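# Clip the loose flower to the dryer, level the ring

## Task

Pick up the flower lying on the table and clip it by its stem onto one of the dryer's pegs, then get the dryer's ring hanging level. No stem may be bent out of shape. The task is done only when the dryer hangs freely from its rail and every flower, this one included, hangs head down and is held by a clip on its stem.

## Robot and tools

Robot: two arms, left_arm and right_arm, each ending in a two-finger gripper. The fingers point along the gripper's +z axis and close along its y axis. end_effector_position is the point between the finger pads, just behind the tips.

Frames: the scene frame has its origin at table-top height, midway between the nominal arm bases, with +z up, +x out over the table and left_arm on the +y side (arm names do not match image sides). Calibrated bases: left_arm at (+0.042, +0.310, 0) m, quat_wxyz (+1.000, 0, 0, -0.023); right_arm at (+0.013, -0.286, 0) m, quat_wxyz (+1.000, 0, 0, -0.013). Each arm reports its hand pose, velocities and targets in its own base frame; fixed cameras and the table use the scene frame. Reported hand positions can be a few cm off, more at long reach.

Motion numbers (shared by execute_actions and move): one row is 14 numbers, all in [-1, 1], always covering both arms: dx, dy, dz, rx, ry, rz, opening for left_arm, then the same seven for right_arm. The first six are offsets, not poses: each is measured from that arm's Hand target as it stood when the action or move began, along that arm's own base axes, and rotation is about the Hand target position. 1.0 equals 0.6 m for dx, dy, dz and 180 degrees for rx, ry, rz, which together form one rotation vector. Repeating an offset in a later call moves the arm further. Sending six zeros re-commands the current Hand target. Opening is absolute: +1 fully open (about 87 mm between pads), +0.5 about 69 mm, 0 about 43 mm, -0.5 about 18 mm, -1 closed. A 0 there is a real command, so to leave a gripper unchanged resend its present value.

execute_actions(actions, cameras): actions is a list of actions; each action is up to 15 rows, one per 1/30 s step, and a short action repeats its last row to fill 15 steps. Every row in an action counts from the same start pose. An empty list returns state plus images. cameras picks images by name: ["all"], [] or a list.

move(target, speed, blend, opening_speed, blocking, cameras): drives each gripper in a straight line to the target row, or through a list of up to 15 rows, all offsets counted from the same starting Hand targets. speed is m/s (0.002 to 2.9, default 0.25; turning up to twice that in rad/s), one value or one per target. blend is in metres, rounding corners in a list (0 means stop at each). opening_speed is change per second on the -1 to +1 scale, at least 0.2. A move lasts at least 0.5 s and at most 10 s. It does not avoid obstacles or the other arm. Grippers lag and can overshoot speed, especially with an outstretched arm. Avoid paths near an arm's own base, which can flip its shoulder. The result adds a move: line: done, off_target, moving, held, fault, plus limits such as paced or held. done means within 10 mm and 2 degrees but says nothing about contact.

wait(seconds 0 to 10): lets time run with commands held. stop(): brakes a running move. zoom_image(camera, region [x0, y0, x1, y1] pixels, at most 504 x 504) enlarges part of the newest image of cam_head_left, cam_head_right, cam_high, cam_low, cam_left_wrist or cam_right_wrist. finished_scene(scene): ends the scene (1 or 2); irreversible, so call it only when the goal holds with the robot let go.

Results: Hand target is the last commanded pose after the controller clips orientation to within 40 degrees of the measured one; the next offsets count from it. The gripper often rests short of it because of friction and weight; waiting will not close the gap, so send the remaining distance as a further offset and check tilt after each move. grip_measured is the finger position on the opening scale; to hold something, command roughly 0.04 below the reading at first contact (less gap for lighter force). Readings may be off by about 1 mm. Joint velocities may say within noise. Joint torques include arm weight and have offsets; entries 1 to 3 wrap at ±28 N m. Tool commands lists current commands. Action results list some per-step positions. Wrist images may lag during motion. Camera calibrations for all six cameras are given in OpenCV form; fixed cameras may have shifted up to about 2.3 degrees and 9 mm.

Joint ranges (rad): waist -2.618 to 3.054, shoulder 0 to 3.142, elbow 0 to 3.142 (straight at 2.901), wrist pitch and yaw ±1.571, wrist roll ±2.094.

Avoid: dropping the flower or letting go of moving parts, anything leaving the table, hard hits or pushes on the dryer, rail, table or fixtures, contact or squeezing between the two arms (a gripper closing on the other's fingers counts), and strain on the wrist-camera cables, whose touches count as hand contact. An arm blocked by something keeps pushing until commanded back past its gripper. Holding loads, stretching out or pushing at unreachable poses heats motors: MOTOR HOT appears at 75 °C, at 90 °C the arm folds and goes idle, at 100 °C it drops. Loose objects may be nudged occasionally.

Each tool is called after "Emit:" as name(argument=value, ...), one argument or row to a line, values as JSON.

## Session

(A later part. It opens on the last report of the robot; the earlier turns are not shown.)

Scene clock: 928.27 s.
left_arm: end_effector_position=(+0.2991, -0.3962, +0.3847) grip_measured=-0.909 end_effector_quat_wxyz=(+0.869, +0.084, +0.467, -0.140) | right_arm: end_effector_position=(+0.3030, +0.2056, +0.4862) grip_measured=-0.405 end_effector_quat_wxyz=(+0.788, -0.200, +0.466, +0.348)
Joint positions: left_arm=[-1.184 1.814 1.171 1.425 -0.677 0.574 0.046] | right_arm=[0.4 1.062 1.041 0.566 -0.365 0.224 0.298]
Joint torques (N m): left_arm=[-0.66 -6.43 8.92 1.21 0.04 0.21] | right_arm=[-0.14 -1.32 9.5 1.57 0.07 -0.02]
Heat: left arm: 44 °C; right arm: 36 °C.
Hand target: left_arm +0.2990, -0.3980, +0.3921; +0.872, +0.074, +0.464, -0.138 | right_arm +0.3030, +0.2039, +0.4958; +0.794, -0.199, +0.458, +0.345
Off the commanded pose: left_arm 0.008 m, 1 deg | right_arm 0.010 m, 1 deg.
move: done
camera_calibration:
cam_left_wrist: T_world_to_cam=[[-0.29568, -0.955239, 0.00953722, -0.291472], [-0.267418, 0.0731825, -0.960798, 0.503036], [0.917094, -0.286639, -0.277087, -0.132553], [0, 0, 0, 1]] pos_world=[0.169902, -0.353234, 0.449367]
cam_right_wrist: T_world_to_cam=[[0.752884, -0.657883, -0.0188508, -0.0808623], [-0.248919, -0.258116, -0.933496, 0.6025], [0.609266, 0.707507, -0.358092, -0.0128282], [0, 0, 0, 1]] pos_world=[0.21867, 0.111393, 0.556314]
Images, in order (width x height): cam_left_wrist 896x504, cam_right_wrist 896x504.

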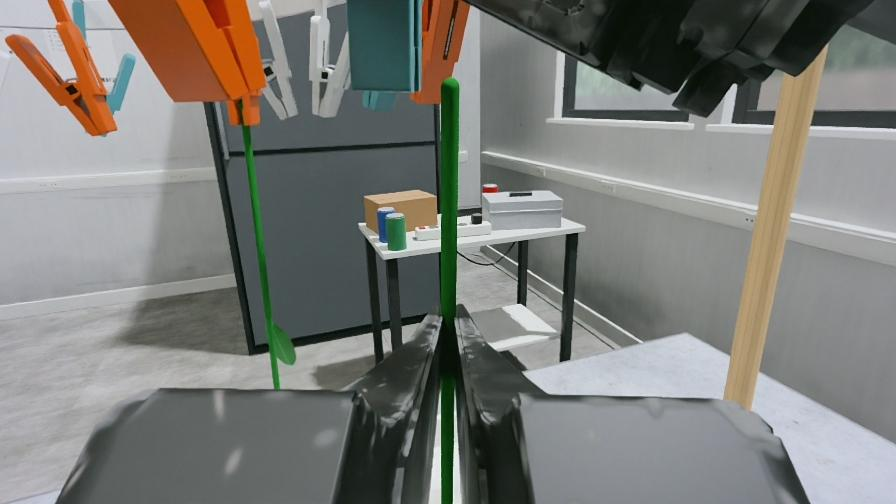

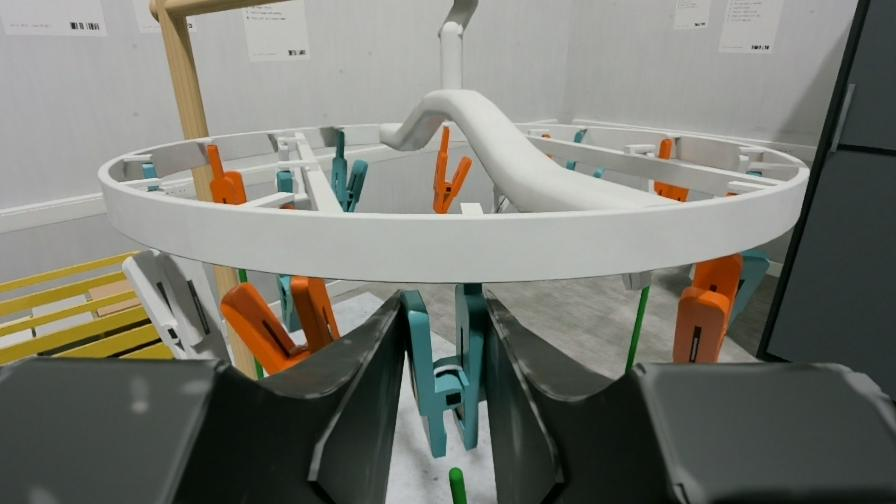

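Emit:
move(
  target=[
    [0,0,-0.0300,0,0,0,-0.95, 0,0,0,0,0,0,-0.46],
    [0.0217,0.0265,-0.0300,0,0,0,-0.95, 0,0,0,0,0,0,-0.46],
  ],
  speed=0.06,
  cameras=["cam_right_wrist","cam_left_wrist"],
)

Emit:
zoom_image(
  camera="cam_right_wrist",
  region=[400, 330, 520, 504],
)

Emit:
zoom_image(
  camera="cam_left_wrist",
  region=[380, 0, 520, 180],
)

Scene clock: 934.23 s.
left_arm: end_effector_position=(+0.3150, -0.3892, +0.3609) grip_measured=-0.909 end_effector_quat_wxyz=(+0.866, +0.086, +0.477, -0.124) | right_arm: end_effector_position=(+0.3030, +0.2056, +0.4862) grip_measured=-0.405 end_effector_quat_wxyz=(+0.788, -0.200, +0.466, +0.348)
Joint positions: left_arm=[-1.146 1.842 1.129 1.458 -0.673 0.557 0.046] | right_arm=[0.4 1.062 1.041 0.566 -0.365 0.224 0.298]
Joint torques (N m): left_arm=[0.46 -10.13 5 1.42 0.38 -0.05] | right_arm=[-0.16 -1.31 9.42 1.58 0.06 -0.02]
Heat: left arm: 44 °C; right arm: 36 °C.
Hand target: left_arm +0.3119, -0.3821, +0.3741; +0.872, +0.074, +0.464, -0.138 | right_arm +0.3030, +0.2039, +0.4958; +0.794, -0.199, +0.458, +0.345
Off the commanded pose: left_arm 0.015 m, 3 deg | right_arm 0.010 m, 1 deg.
move: off_target (left_arm)
camera_calibration:
cam_left_wrist: T_world_to_cam=[[-0.270919, -0.962578, -0.00679314, -0.284624], [-0.285021, 0.0869562, -0.954569, 0.492584], [0.919438, -0.256675, -0.297913, -0.133323], [0, 0, 0, 1]] pos_world=[0.185869, -0.351027, 0.428554]
cam_right_wrist: T_world_to_cam=[[0.752884, -0.657883, -0.0188508, -0.0808623], [-0.248919, -0.258116, -0.933496, 0.6025], [0.609266, 0.707507, -0.358092, -0.0128282], [0, 0, 0, 1]] pos_world=[0.21867, 0.111393, 0.556314]
Images, in order (width x height): cam_left_wrist 896x504, cam_right_wrist 896x504.

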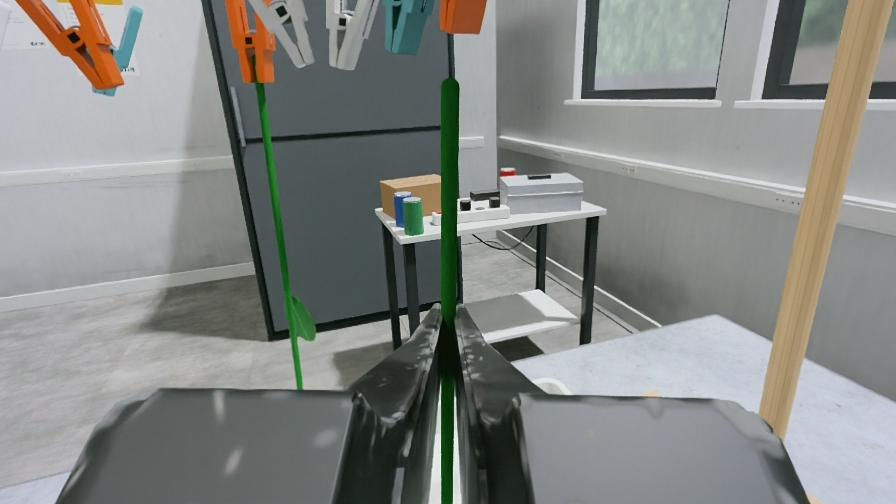

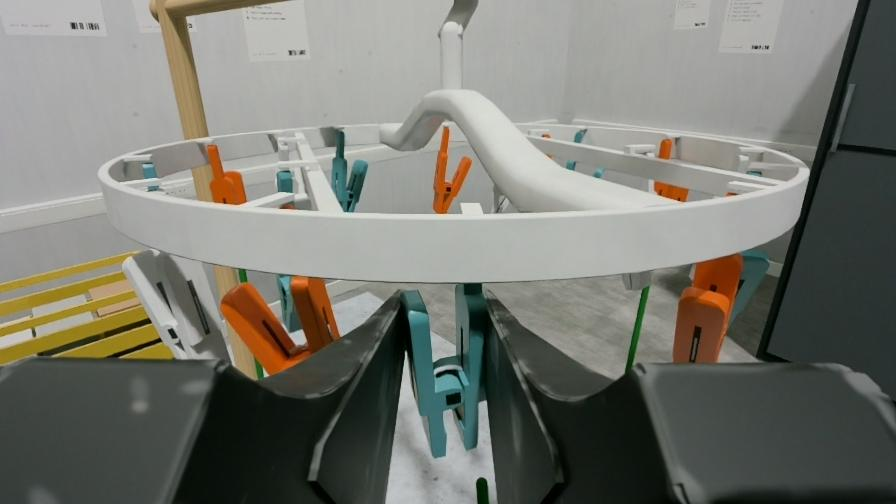

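Scaled by 2.897 from the camera's 896x504 image, which has a finer 1280x720 frame.

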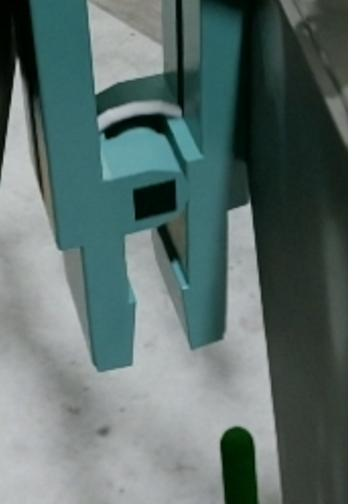

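Scaled by 2.800 from the camera's 896x504 image, which has a finer 1280x720 frame.

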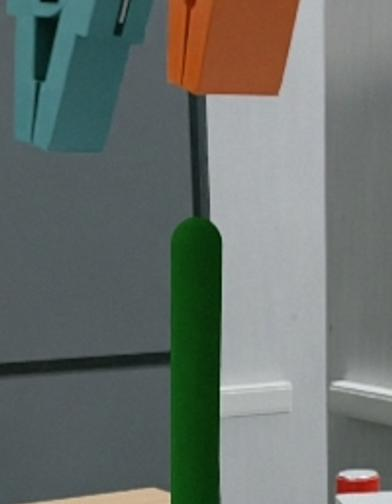

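Emit:
move(
  target=[
    [-0.0125,0.0150,0.0180,0,0,0,-0.95, 0,0,0,0,0,0,-0.46],
  ],
  speed=0.06,
  cameras=["cam_right_wrist","cam_left_wrist"],
)

Emit:
zoom_image(
  camera="cam_right_wrist",
  region=[400, 330, 520, 504],
)

Emit:
zoom_image(
  camera="cam_left_wrist",
  region=[380, 0, 520, 180],
)

Scene clock: 937.30 s.
left_arm: end_effector_position=(+0.3112, -0.3811, +0.3692) grip_measured=-0.909 end_effector_quat_wxyz=(+0.867, +0.083, +0.475, -0.126) | right_arm: end_effector_position=(+0.3030, +0.2056, +0.4862) grip_measured=-0.405 end_effector_quat_wxyz=(+0.788, -0.200, +0.466, +0.348)
Joint positions: left_arm=[-1.146 1.801 1.107 1.446 -0.672 0.557 0.046] | right_arm=[0.4 1.062 1.041 0.566 -0.365 0.224 0.298]
Joint torques (N m): left_arm=[-0.35 -11.11 4.88 1.25 0.3 0.04] | right_arm=[-0.23 -1.29 9.44 1.57 0.06 -0.02]
Heat: left arm: 45 °C; right arm: 36 °C.
Hand target: left_arm +0.3045, -0.3732, +0.3847; +0.872, +0.074, +0.464, -0.138 | right_arm +0.3030, +0.2039, +0.4958; +0.794, -0.199, +0.458, +0.345
Off the commanded pose: left_arm 0.019 m, 2 deg | right_arm 0.010 m, 1 deg.
move: off_target (left_arm)
camera_calibration:
cam_left_wrist: T_world_to_cam=[[-0.271846, -0.96234, -0.000934671, -0.279576], [-0.281867, 0.0805516, -0.956066, 0.495806], [0.920136, -0.25964, -0.293149, -0.128369], [0, 0, 0, 1]] pos_world=[0.181866, -0.342315, 0.436131]
cam_right_wrist: T_world_to_cam=[[0.752884, -0.657883, -0.0188508, -0.0808623], [-0.248919, -0.258116, -0.933496, 0.6025], [0.609266, 0.707507, -0.358092, -0.0128282], [0, 0, 0, 1]] pos_world=[0.21867, 0.111393, 0.556314]
Images, in order (width x height): cam_left_wrist 896x504, cam_right_wrist 896x504.

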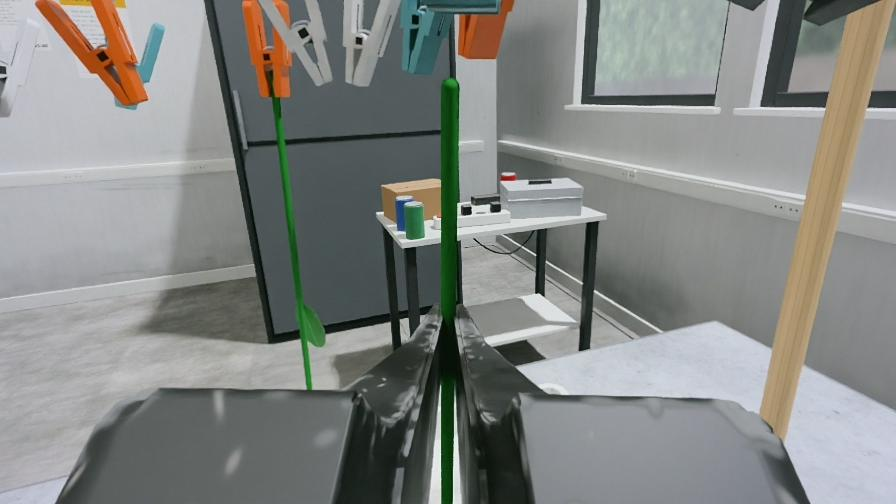

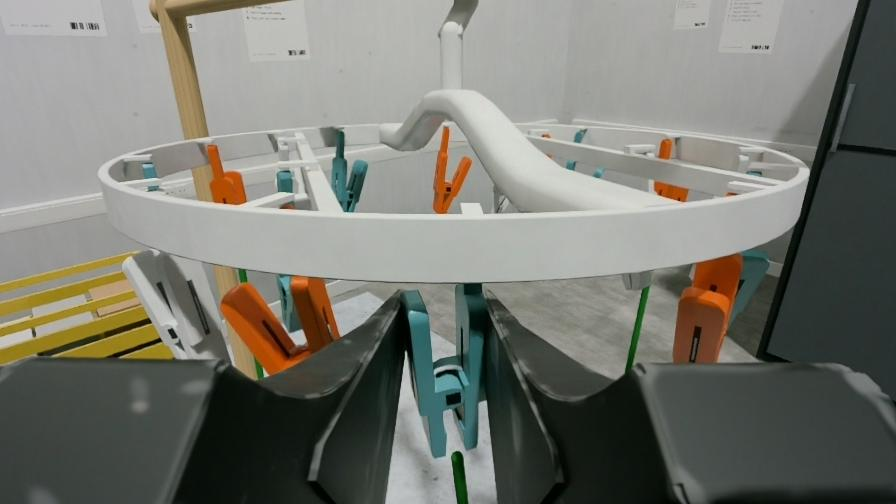

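Scaled by 2.897 from the camera's 896x504 image, which has a finer 1280x720 frame.

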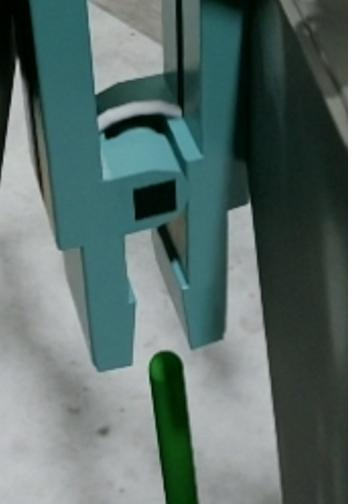

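Scaled by 2.800 from the camera's 896x504 image, which has a finer 1280x720 frame.

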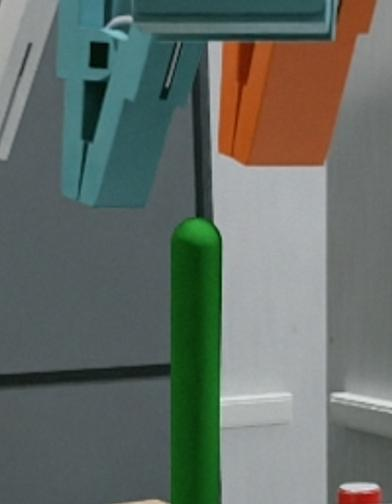

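Emit:
move(
  target=[
    [-0.0020,0.0025,0.0170,-0.0017,-0.0053,0,-0.95, 0,0,0,0,0,0,-0.46],
  ],
  speed=0.04,
  cameras=["cam_right_wrist","cam_left_wrist"],
)

Emit:
zoom_image(
  camera="cam_right_wrist",
  region=[400, 330, 520, 504],
)

Emit:
zoom_image(
  camera="cam_left_wrist",
  region=[380, 0, 520, 180],
)

Scene clock: 943.07 s.
left_arm: end_effector_position=(+0.3102, -0.3800, +0.3726) grip_measured=-0.909 end_effector_quat_wxyz=(+0.868, +0.083, +0.473, -0.128) | right_arm: end_effector_position=(+0.3030, +0.2056, +0.4862) grip_measured=-0.405 end_effector_quat_wxyz=(+0.788, -0.200, +0.466, +0.348)
Joint positions: left_arm=[-1.146 1.792 1.107 1.441 -0.668 0.557 0.046] | right_arm=[0.4 1.062 1.041 0.566 -0.365 0.224 0.298]
Joint torques (N m): left_arm=[-0.25 -11.25 6.04 1.24 0.37 0.15] | right_arm=[-0.13 -1.32 9.48 1.57 0.06 -0.02]
Heat: left arm: 47 °C; right arm: 36 °C.
Hand target: left_arm +0.3033, -0.3716, +0.3950; +0.876, +0.073, +0.457, -0.138 | right_arm +0.3030, +0.2039, +0.4958; +0.794, -0.199, +0.458, +0.345
Off the commanded pose: left_arm 0.025 m, 3 deg | right_arm 0.010 m, 1 deg.
move: off_target (left_arm)
camera_calibration:
cam_left_wrist: T_world_to_cam=[[-0.274231, -0.961664, 0.000118479, -0.278221], [-0.278196, 0.0792133, -0.957252, 0.49744], [0.920546, -0.262541, -0.289254, -0.128921], [0, 0, 0, 1]] pos_world=[0.180767, -0.340806, 0.438917]
cam_right_wrist: T_world_to_cam=[[0.752884, -0.657883, -0.0188508, -0.0808623], [-0.248919, -0.258116, -0.933496, 0.6025], [0.609266, 0.707507, -0.358092, -0.0128282], [0, 0, 0, 1]] pos_world=[0.21867, 0.111393, 0.556314]
Images, in order (width x height): cam_left_wrist 896x504, cam_right_wrist 896x504.

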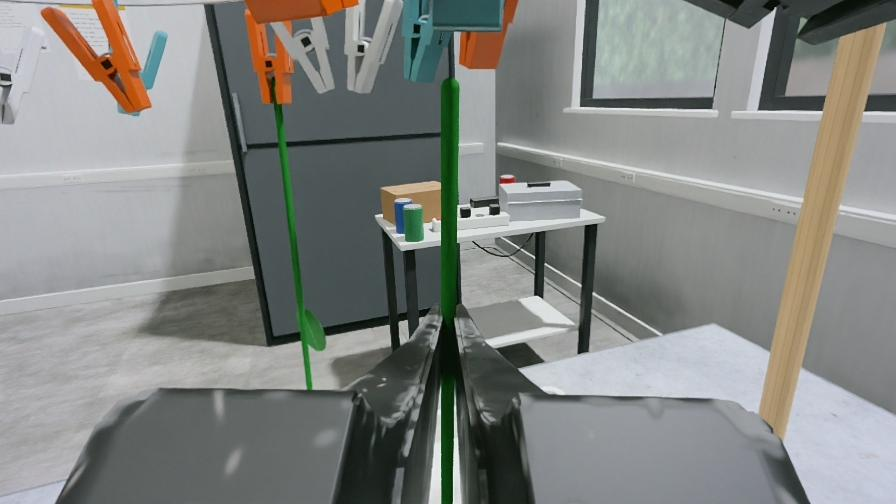

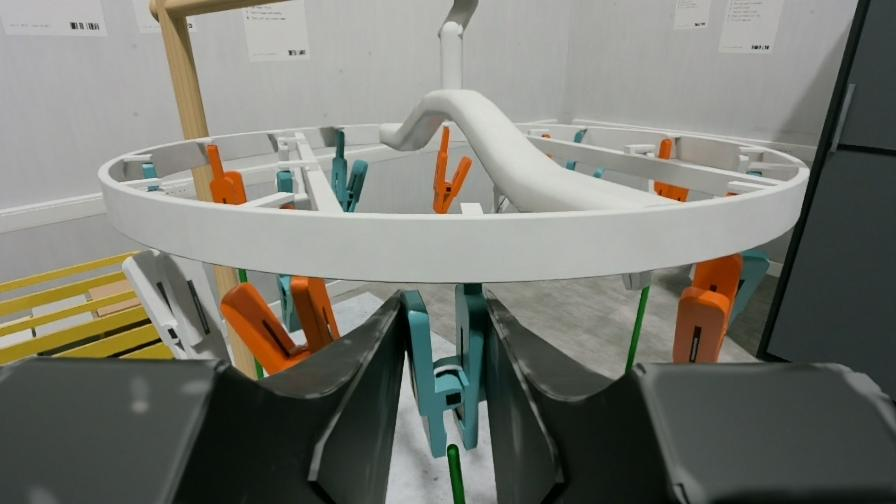

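Scaled by 2.897 from the camera's 896x504 image, which has a finer 1280x720 frame.

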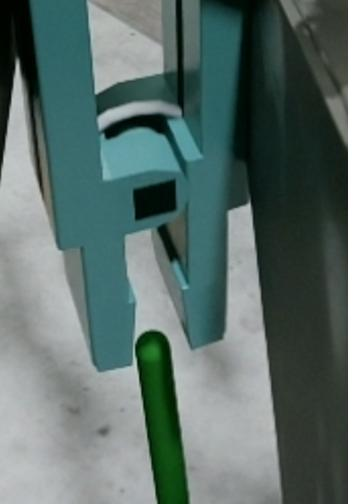

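Scaled by 2.800 from the camera's 896x504 image, which has a finer 1280x720 frame.

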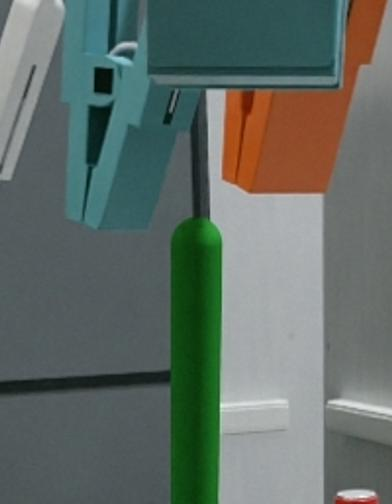

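Emit:
move(
  target=[0.0, -0.006, 0.018, 0, 0, 0, -0.95, 0, 0, 0, 0, 0, 0, -0.46],
  speed=0.05,
  cameras=["cam_left_wrist", "cam_right_wrist"],
)

Scene clock: 950.80 s.
left_arm: end_effector_position=(+0.3109, -0.3817, +0.3702) grip_measured=-0.909 end_effector_quat_wxyz=(+0.864, +0.093, +0.479, -0.122) | right_arm: end_effector_position=(+0.3030, +0.2056, +0.4862) grip_measured=-0.405 end_effector_quat_wxyz=(+0.788, -0.200, +0.466, +0.348)
Joint positions: left_arm=[-1.146 1.785 1.107 1.407 -0.668 0.558 0.046] | right_arm=[0.4 1.062 1.041 0.566 -0.365 0.224 0.298]
Joint torques (N m): left_arm=[-0.69 -11.29 9.09 1.23 0.32 0.18] | right_arm=[-0.24 -1.29 9.48 1.57 0.07 -0.02]
Heat: left arm: 48 °C; right arm: 36 °C.
Hand target: left_arm +0.3032, -0.3752, +0.4059; +0.876, +0.073, +0.456, -0.138 | right_arm +0.3030, +0.2039, +0.4958; +0.794, -0.199, +0.458, +0.345
Off the commanded pose: left_arm 0.037 m, 4 deg | right_arm 0.010 m, 1 deg.
move: off_target (left_arm)
camera_calibration:
cam_left_wrist: T_world_to_cam=[[-0.274097, -0.961466, -0.0213142, -0.271592], [-0.288229, 0.103273, -0.951976, 0.505774], [0.917494, -0.25479, -0.305429, -0.120812], [0, 0, 0, 1]] pos_world=[0.18218, -0.344141, 0.438796]
cam_right_wrist: T_world_to_cam=[[0.752884, -0.657883, -0.0188508, -0.0808623], [-0.248919, -0.258116, -0.933496, 0.6025], [0.609266, 0.707507, -0.358092, -0.0128282], [0, 0, 0, 1]] pos_world=[0.21867, 0.111393, 0.556314]
Images, in order (width x height): cam_left_wrist 896x504, cam_right_wrist 896x504.

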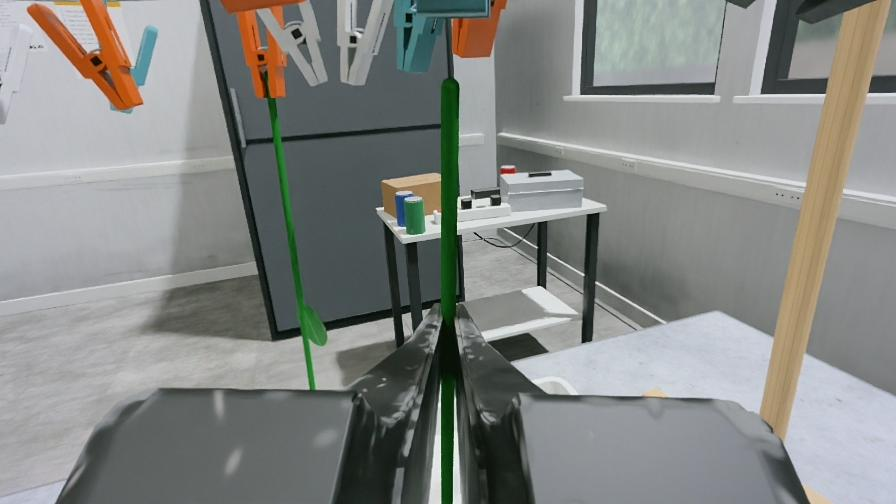

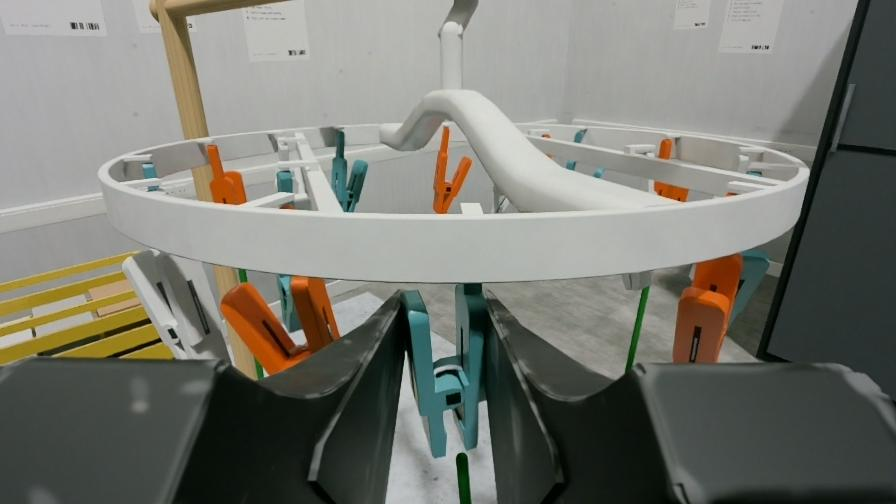

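Emit:
move(
  target=[0.0, 0.0, 0.03, 0, 0, 0, -0.95, 0, 0, 0, 0, 0, 0, -0.46],
  speed=0.05,
  cameras=["cam_left_wrist", "cam_right_wrist"],
)

Emit:
zoom_image(
  camera="cam_right_wrist",
  region=[400, 330, 520, 504],
)

Emit:
zoom_image(
  camera="cam_left_wrist",
  region=[380, 0, 520, 180],
)

Scene clock: 954.03 s.
left_arm: end_effector_position=(+0.3120, -0.3840, +0.3854) grip_measured=-0.909 end_effector_quat_wxyz=(+0.863, +0.096, +0.481, -0.120) | right_arm: end_effector_position=(+0.3024, +0.2052, +0.4885) grip_measured=-0.405 end_effector_quat_wxyz=(+0.790, -0.200, +0.464, +0.348)
Joint positions: left_arm=[-1.146 1.766 1.155 1.332 -0.668 0.558 0.046] | right_arm=[0.4 1.062 1.046 0.567 -0.364 0.224 0.298]
Joint torques (N m): left_arm=[-0.69 -11.54 9.26 1.28 0.32 0.17] | right_arm=[-0.18 -1.33 9.01 1.56 0.06 -0.02]
Heat: left arm: 49 °C; right arm: 36 °C.
Hand target: left_arm +0.3032, -0.3753, +0.4238; +0.876, +0.073, +0.457, -0.138 | right_arm +0.3030, +0.2039, +0.4958; +0.794, -0.199, +0.459, +0.345
Off the commanded pose: left_arm 0.040 m, 5 deg | right_arm 0.007 m, 1 deg.
move: off_target (left_arm)
camera_calibration:
cam_left_wrist: T_world_to_cam=[[-0.273937, -0.961356, -0.0274455, -0.270799], [-0.291185, 0.110103, -0.95031, 0.523847], [0.916608, -0.252333, -0.310094, -0.114694], [0, 0, 0, 1]] pos_world=[0.183484, -0.346952, 0.454819]
cam_right_wrist: T_world_to_cam=[[0.752784, -0.658055, -0.0167319, -0.0814846], [-0.244478, -0.25589, -0.935281, 0.603527], [0.611185, 0.708155, -0.35351, -0.0143757], [0, 0, 0, 1]] pos_world=[0.217675, 0.110995, 0.558022]
Images, in order (width x height): cam_left_wrist 896x504, cam_right_wrist 896x504.

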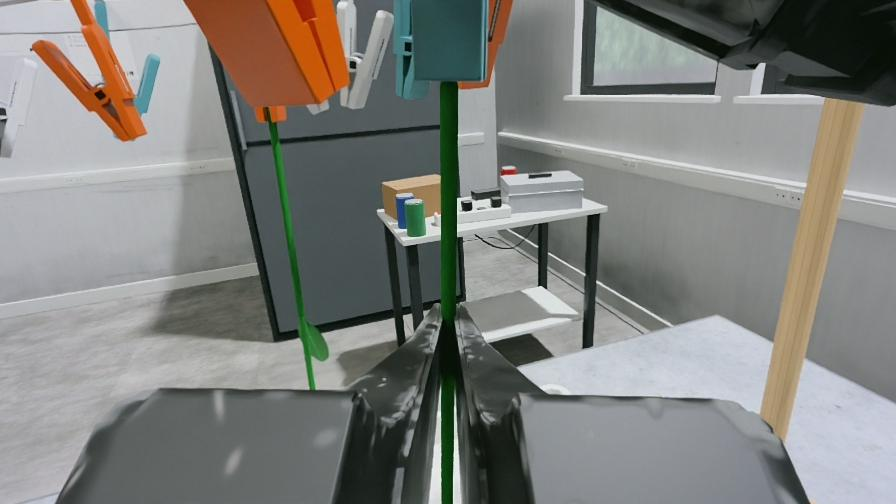

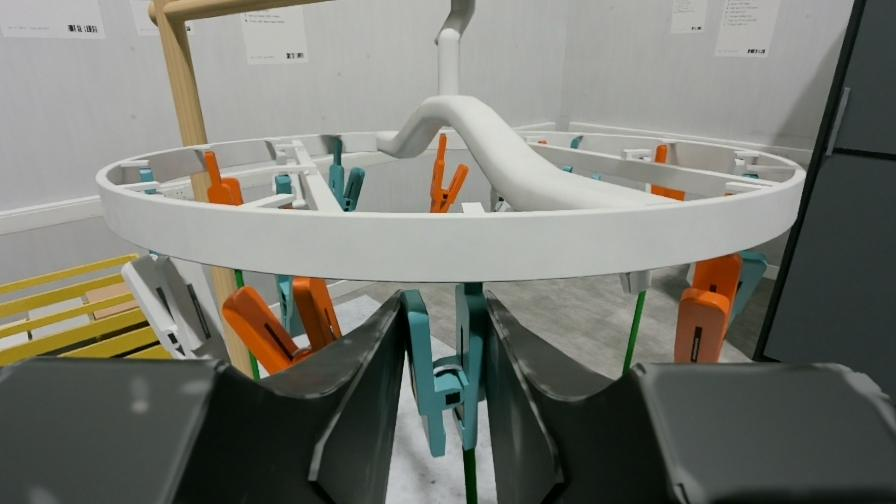

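Scaled by 2.897 from the camera's 896x504 image, which has a finer 1280x720 frame.

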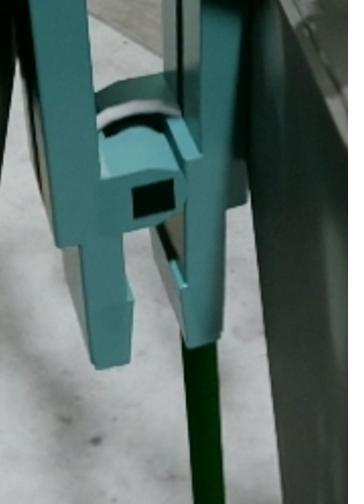

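Scaled by 2.800 from the camera's 896x504 image, which has a finer 1280x720 frame.

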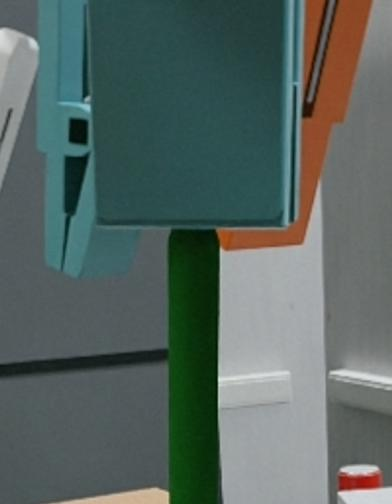

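Emit:
move(
  target=[-0.003, 0.003, -0.05, -0.0077, -0.0238, 0, -0.95, 0, 0, 0, 0, 0, 0, -0.46],
  speed=0.05,
  cameras=["cam_left_wrist", "cam_right_wrist"],
)

Emit:
zoom_image(
  camera="cam_right_wrist",
  region=[400, 330, 520, 504],
)

Emit:
zoom_image(
  camera="cam_left_wrist",
  region=[380, 0, 520, 180],
)

Scene clock: 957.63 s.
left_arm: end_effector_position=(+0.3055, -0.3811, +0.3838) grip_measured=-0.909 end_effector_quat_wxyz=(+0.879, +0.090, +0.449, -0.131) | right_arm: end_effector_position=(+0.3018, +0.2050, +0.4905) grip_measured=-0.405 end_effector_quat_wxyz=(+0.791, -0.200, +0.462, +0.348)
Joint positions: left_arm=[-1.146 1.794 1.112 1.479 -0.624 0.588 0.046] | right_arm=[0.4 1.062 1.051 0.566 -0.365 0.224 0.298]
Joint torques (N m): left_arm=[0.21 -6.54 5.15 2.18 0.36 0.22] | right_arm=[-0.18 -1.18 8.55 1.57 0.07 -0.02]
Heat: left arm: 50 °C; right arm: 36 °C.
Hand target: left_arm +0.3014, -0.3734, +0.3938; +0.893, +0.067, +0.422, -0.141 | right_arm +0.3030, +0.2039, +0.4958; +0.794, -0.199, +0.459, +0.345
Off the commanded pose: left_arm 0.013 m, 5 deg | right_arm 0.006 m, 1 deg.
joint sent to its limit (left arm) — joint 4 (wrist pitch), upper limit. The joint targets still meet the commanded pose.
move: off_target (left_arm)
camera_calibration:
cam_left_wrist: T_world_to_cam=[[-0.287615, -0.957626, -0.0151695, -0.269018], [-0.225214, 0.0830186, -0.970766, 0.497462], [0.93089, -0.27579, -0.239548, -0.148856], [0, 0, 0, 1]] pos_world=[0.17323, -0.33997, 0.443181]
cam_right_wrist: T_world_to_cam=[[0.753033, -0.657816, -0.0147957, -0.08222], [-0.241022, -0.254847, -0.936462, 0.604459], [0.61225, 0.708753, -0.350456, -0.0151509], [0, 0, 0, 1]] pos_world=[0.216879, 0.110697, 0.559527]
Images, in order (width x height): cam_left_wrist 896x504, cam_right_wrist 896x504.

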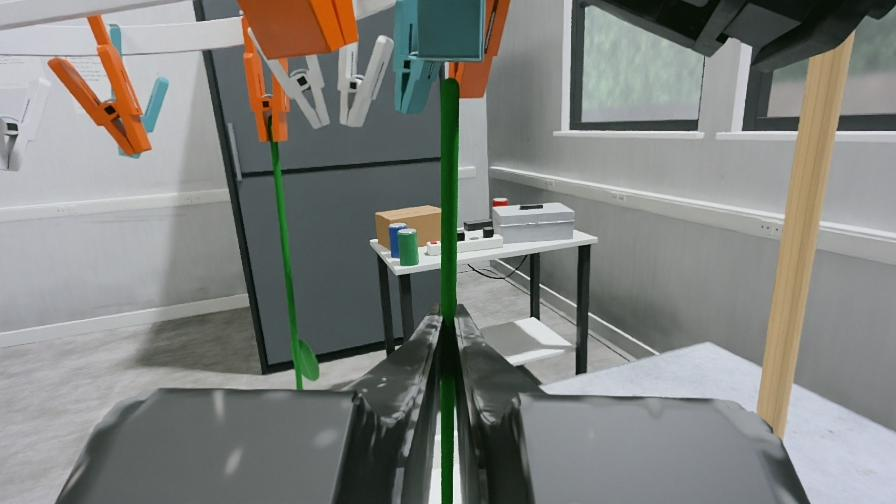

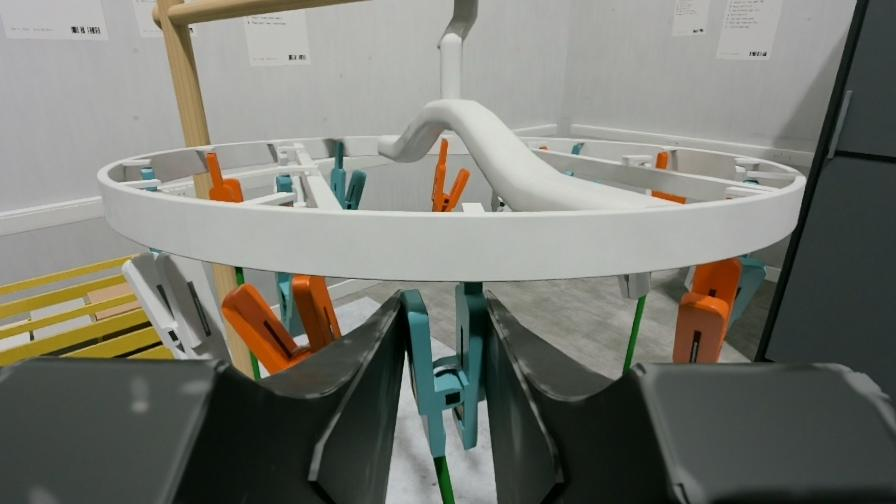

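Scaled by 2.897 from the camera's 896x504 image, which has a finer 1280x720 frame.

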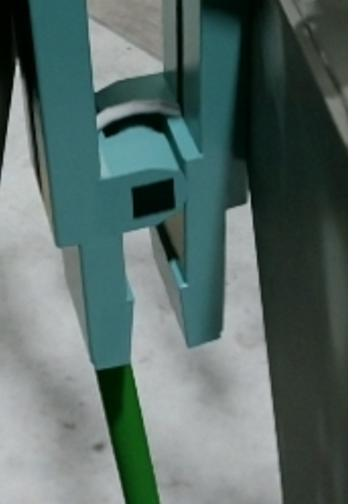

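Scaled by 2.800 from the camera's 896x504 image, which has a finer 1280x720 frame.

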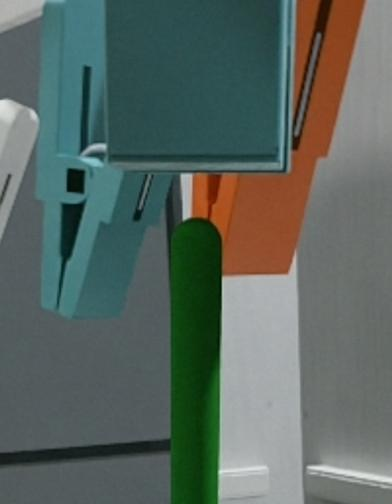

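Emit:
move(
  target=[0.006, -0.006, -0.008, 0.0034, 0.0106, 0, -0.95, 0, 0, 0, 0, 0, 0, -0.46],
  speed=0.05,
  cameras=["cam_left_wrist", "cam_right_wrist"],
)

Emit:
zoom_image(
  camera="cam_right_wrist",
  region=[400, 330, 520, 504],
)

Emit:
zoom_image(
  camera="cam_left_wrist",
  region=[380, 0, 520, 180],
)

Scene clock: 964.47 s.
left_arm: end_effector_position=(+0.3054, -0.3813, +0.3838) grip_measured=-0.909 end_effector_quat_wxyz=(+0.879, +0.091, +0.449, -0.131) | right_arm: end_effector_position=(+0.3018, +0.2051, +0.4904) grip_measured=-0.405 end_effector_quat_wxyz=(+0.791, -0.200, +0.462, +0.348)
Joint positions: left_arm=[-1.146 1.794 1.112 1.478 -0.623 0.588 0.046] | right_arm=[0.4 1.062 1.051 0.566 -0.365 0.224 0.298]
Joint torques (N m): left_arm=[0.18 -6.24 6.19 1.77 0.15 0.05] | right_arm=[-0.2 -1.2 8.58 1.55 0.07 -0.01]
Heat: left arm: 50 °C; right arm: 37 °C.
Hand target: left_arm +0.3050, -0.3770, +0.3890; +0.886, +0.070, +0.437, -0.140 | right_arm +0.3030, +0.2039, +0.4957; +0.794, -0.199, +0.459, +0.345
Off the commanded pose: left_arm 0.007 m, 3 deg | right_arm 0.006 m, 1 deg.
move: off_target (left_arm)
camera_calibration:
cam_left_wrist: T_world_to_cam=[[-0.288144, -0.957452, -0.0160746, -0.268658], [-0.225003, 0.084012, -0.970729, 0.497669], [0.930777, -0.276093, -0.239637, -0.148979], [0, 0, 0, 1]] pos_world=[0.173231, -0.340169, 0.443082]
cam_right_wrist: T_world_to_cam=[[0.753063, -0.657776, -0.0150688, -0.0821531], [-0.2414, -0.254919, -0.936345, 0.604507], [0.612064, 0.708764, -0.350757, -0.0150051], [0, 0, 0, 1]] pos_world=[0.216978, 0.110697, 0.559527]
Images, in order (width x height): cam_left_wrist 896x504, cam_right_wrist 896x504.

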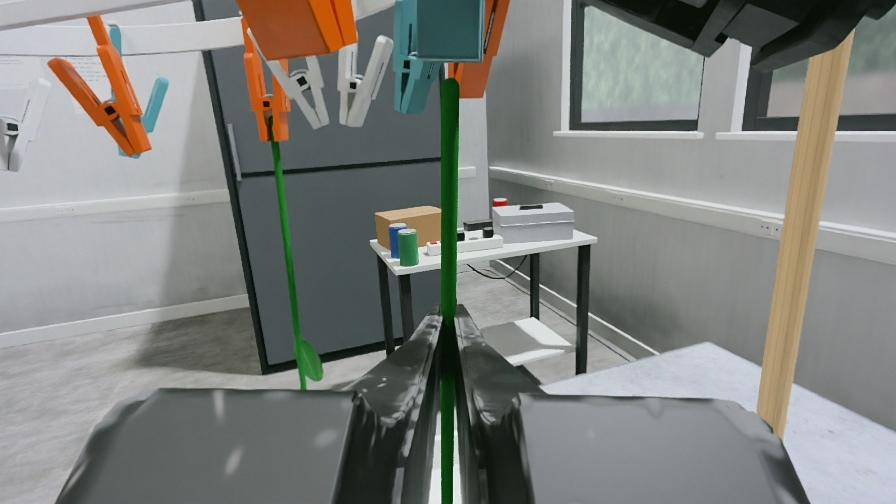

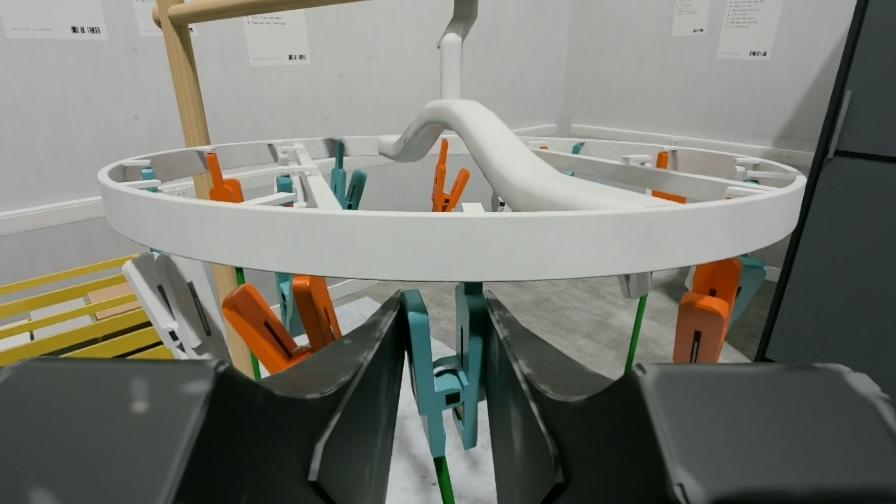

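Scaled by 2.897 from the camera's 896x504 image, which has a finer 1280x720 frame.

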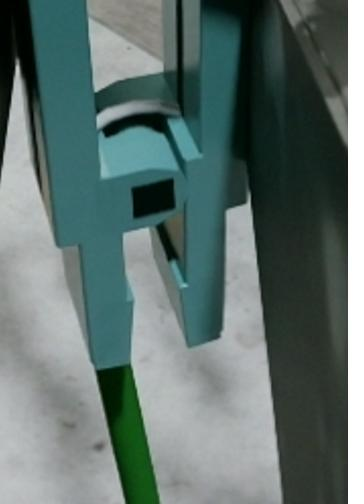

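Scaled by 2.800 from the camera's 896x504 image, which has a finer 1280x720 frame.

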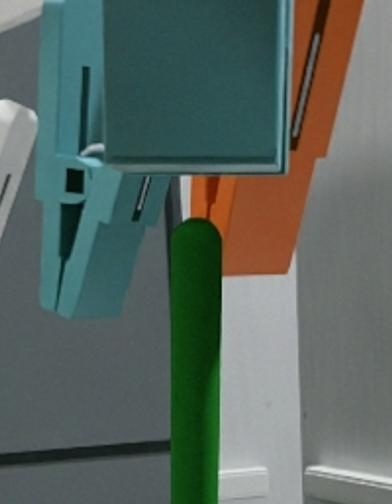

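Emit:
move(
  target=[0.006, -0.006, -0.008, 0.0034, 0.0106, 0, -0.95, 0, 0, 0, 0, 0, 0, -0.46],
  speed=0.05,
  cameras=["cam_left_wrist", "cam_right_wrist"],
)

Emit:
zoom_image(
  camera="cam_right_wrist",
  region=[400, 330, 520, 504],
)

Emit:
zoom_image(
  camera="cam_left_wrist",
  region=[380, 0, 520, 180],
)

Scene clock: 966.50 s.
left_arm: end_effector_position=(+0.3058, -0.3814, +0.3829) grip_measured=-0.909 end_effector_quat_wxyz=(+0.878, +0.087, +0.452, -0.135) | right_arm: end_effector_position=(+0.3018, +0.2051, +0.4904) grip_measured=-0.405 end_effector_quat_wxyz=(+0.791, -0.200, +0.462, +0.348)
Joint positions: left_arm=[-1.146 1.794 1.112 1.476 -0.628 0.576 0.046] | right_arm=[0.4 1.062 1.051 0.566 -0.365 0.224 0.298]
Joint torques (N m): left_arm=[0.16 -6.16 7.25 1.3 -0.01 -0.04] | right_arm=[-0.21 -1.25 8.55 1.57 0.06 -0.02]
Heat: left arm: 49 °C; right arm: 37 °C.
Hand target: left_arm +0.3087, -0.3806, +0.3842; +0.878, +0.072, +0.453, -0.139 | right_arm +0.3030, +0.2039, +0.4957; +0.794, -0.199, +0.459, +0.345
Off the commanded pose: left_arm 0.003 m, 2 deg | right_arm 0.006 m, 1 deg.
move: done
camera_calibration:
cam_left_wrist: T_world_to_cam=[[-0.291649, -0.956508, -0.00582035, -0.271194], [-0.232145, 0.0766839, -0.969654, 0.495917], [0.927927, -0.281448, -0.244413, -0.148952], [0, 0, 0, 1]] pos_world=[0.174248, -0.33935, 0.442884]
cam_right_wrist: T_world_to_cam=[[0.753063, -0.657776, -0.0150688, -0.0821531], [-0.2414, -0.254919, -0.936345, 0.604507], [0.612064, 0.708764, -0.350757, -0.0150051], [0, 0, 0, 1]] pos_world=[0.216978, 0.110697, 0.559527]
Images, in order (width x height): cam_left_wrist 896x504, cam_right_wrist 896x504.

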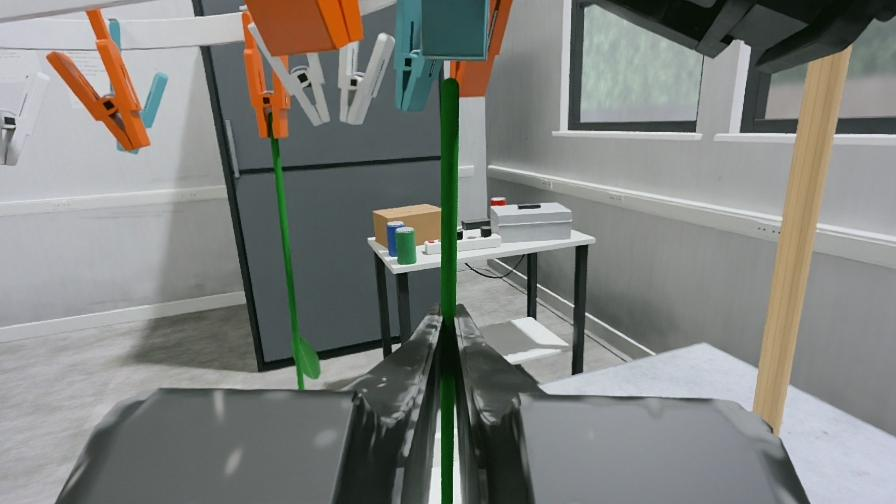

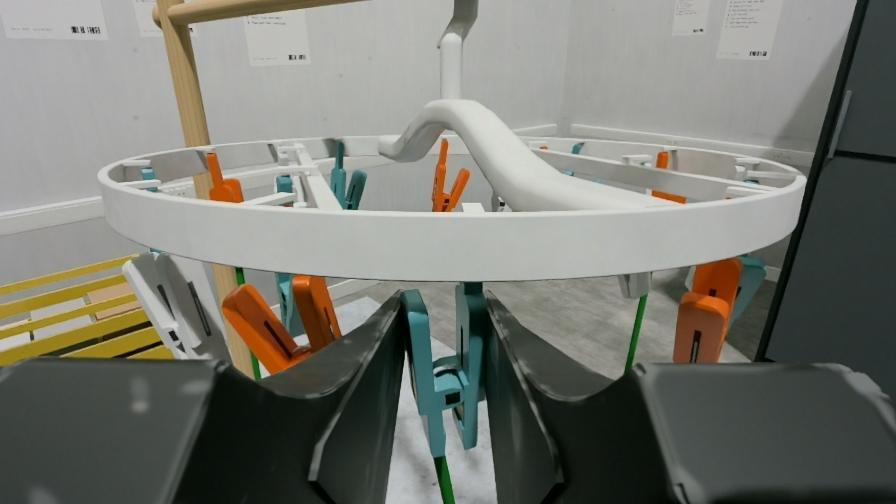

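Scaled by 2.897 from the camera's 896x504 image, which has a finer 1280x720 frame.

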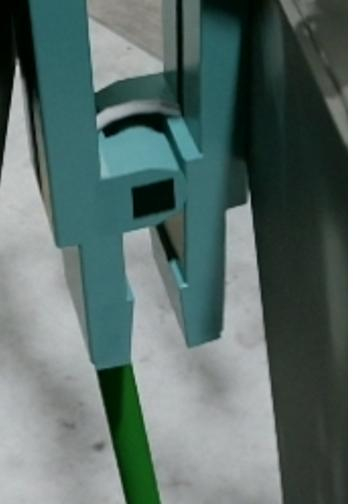

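Scaled by 2.800 from the camera's 896x504 image, which has a finer 1280x720 frame.

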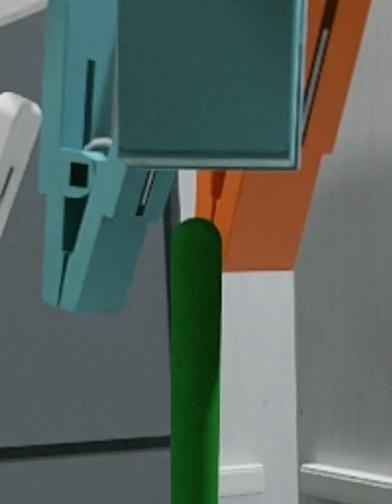

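Emit:
move(
  target=[0.008, -0.008, -0.004, 0.0046, 0.0143, 0, -0.95, 0, 0, 0, 0, 0, 0, -0.46],
  speed=0.05,
  cameras=["cam_left_wrist", "cam_right_wrist"],
)

Emit:
zoom_image(
  camera="cam_right_wrist",
  region=[400, 330, 520, 504],
)

Emit:
zoom_image(
  camera="cam_left_wrist",
  region=[380, 0, 520, 180],
)

Scene clock: 968.67 s.
left_arm: end_effector_position=(+0.3105, -0.3865, +0.3723) grip_measured=-0.909 end_effector_quat_wxyz=(+0.865, +0.094, +0.475, -0.132) | right_arm: end_effector_position=(+0.3018, +0.2051, +0.4904) grip_measured=-0.405 end_effector_quat_wxyz=(+0.791, -0.200, +0.462, +0.348)
Joint positions: left_arm=[-1.146 1.794 1.119 1.408 -0.652 0.544 0.046] | right_arm=[0.4 1.062 1.051 0.566 -0.365 0.224 0.298]
Joint torques (N m): left_arm=[0.2 -6.94 8.91 1.22 -0.02 -0.03] | right_arm=[-0.23 -1.25 8.55 1.55 0.07 -0.01]
Heat: left arm: 49 °C; right arm: 37 °C.
Hand target: left_arm +0.3134, -0.3854, +0.3819; +0.867, +0.075, +0.473, -0.137 | right_arm +0.3030, +0.2039, +0.4957; +0.794, -0.199, +0.459, +0.345
Off the commanded pose: left_arm 0.010 m, 2 deg | right_arm 0.006 m, 1 deg.
move: done
camera_calibration:
cam_left_wrist: T_world_to_cam=[[-0.292277, -0.956234, -0.0137934, -0.271384], [-0.279211, 0.0991194, -0.9551, 0.505009], [0.914667, -0.275303, -0.295962, -0.131551], [0, 0, 0, 1]] pos_world=[0.18201, -0.345779, 0.439657]
cam_right_wrist: T_world_to_cam=[[0.753063, -0.657776, -0.0150688, -0.0821531], [-0.2414, -0.254919, -0.936345, 0.604507], [0.612064, 0.708764, -0.350757, -0.0150051], [0, 0, 0, 1]] pos_world=[0.216978, 0.110697, 0.559527]
Images, in order (width x height): cam_left_wrist 896x504, cam_right_wrist 896x504.

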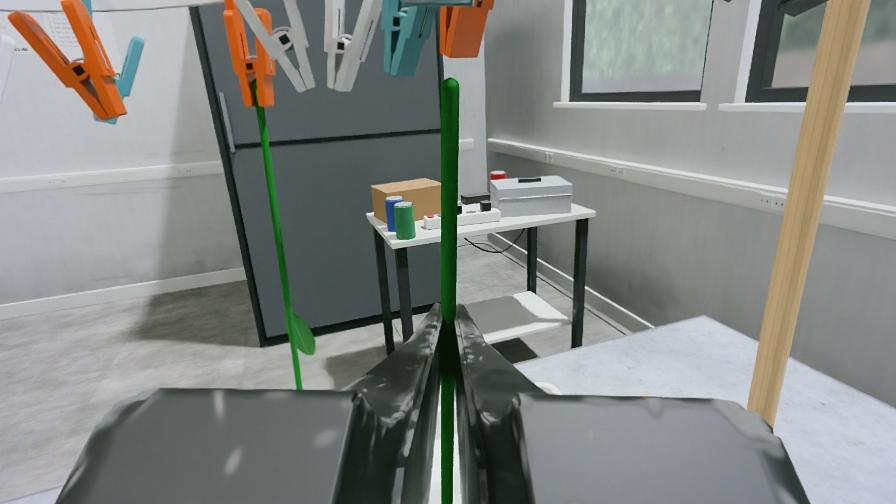

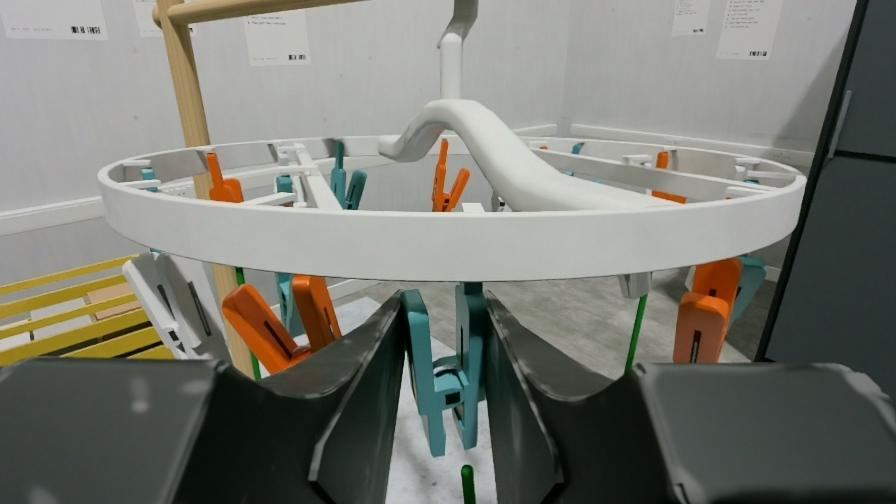

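Scaled by 2.897 from the camera's 896x504 image, which has a finer 1280x720 frame.

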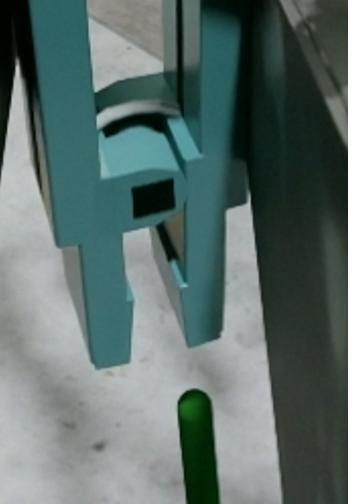

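Scaled by 2.800 from the camera's 896x504 image, which has a finer 1280x720 frame.

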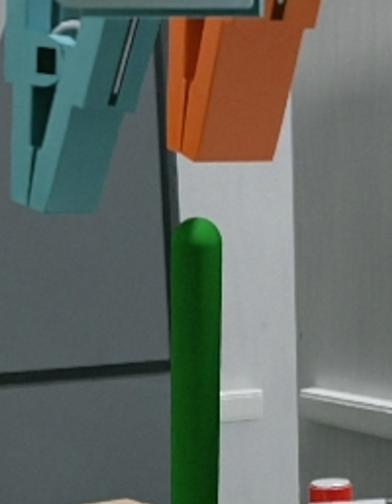

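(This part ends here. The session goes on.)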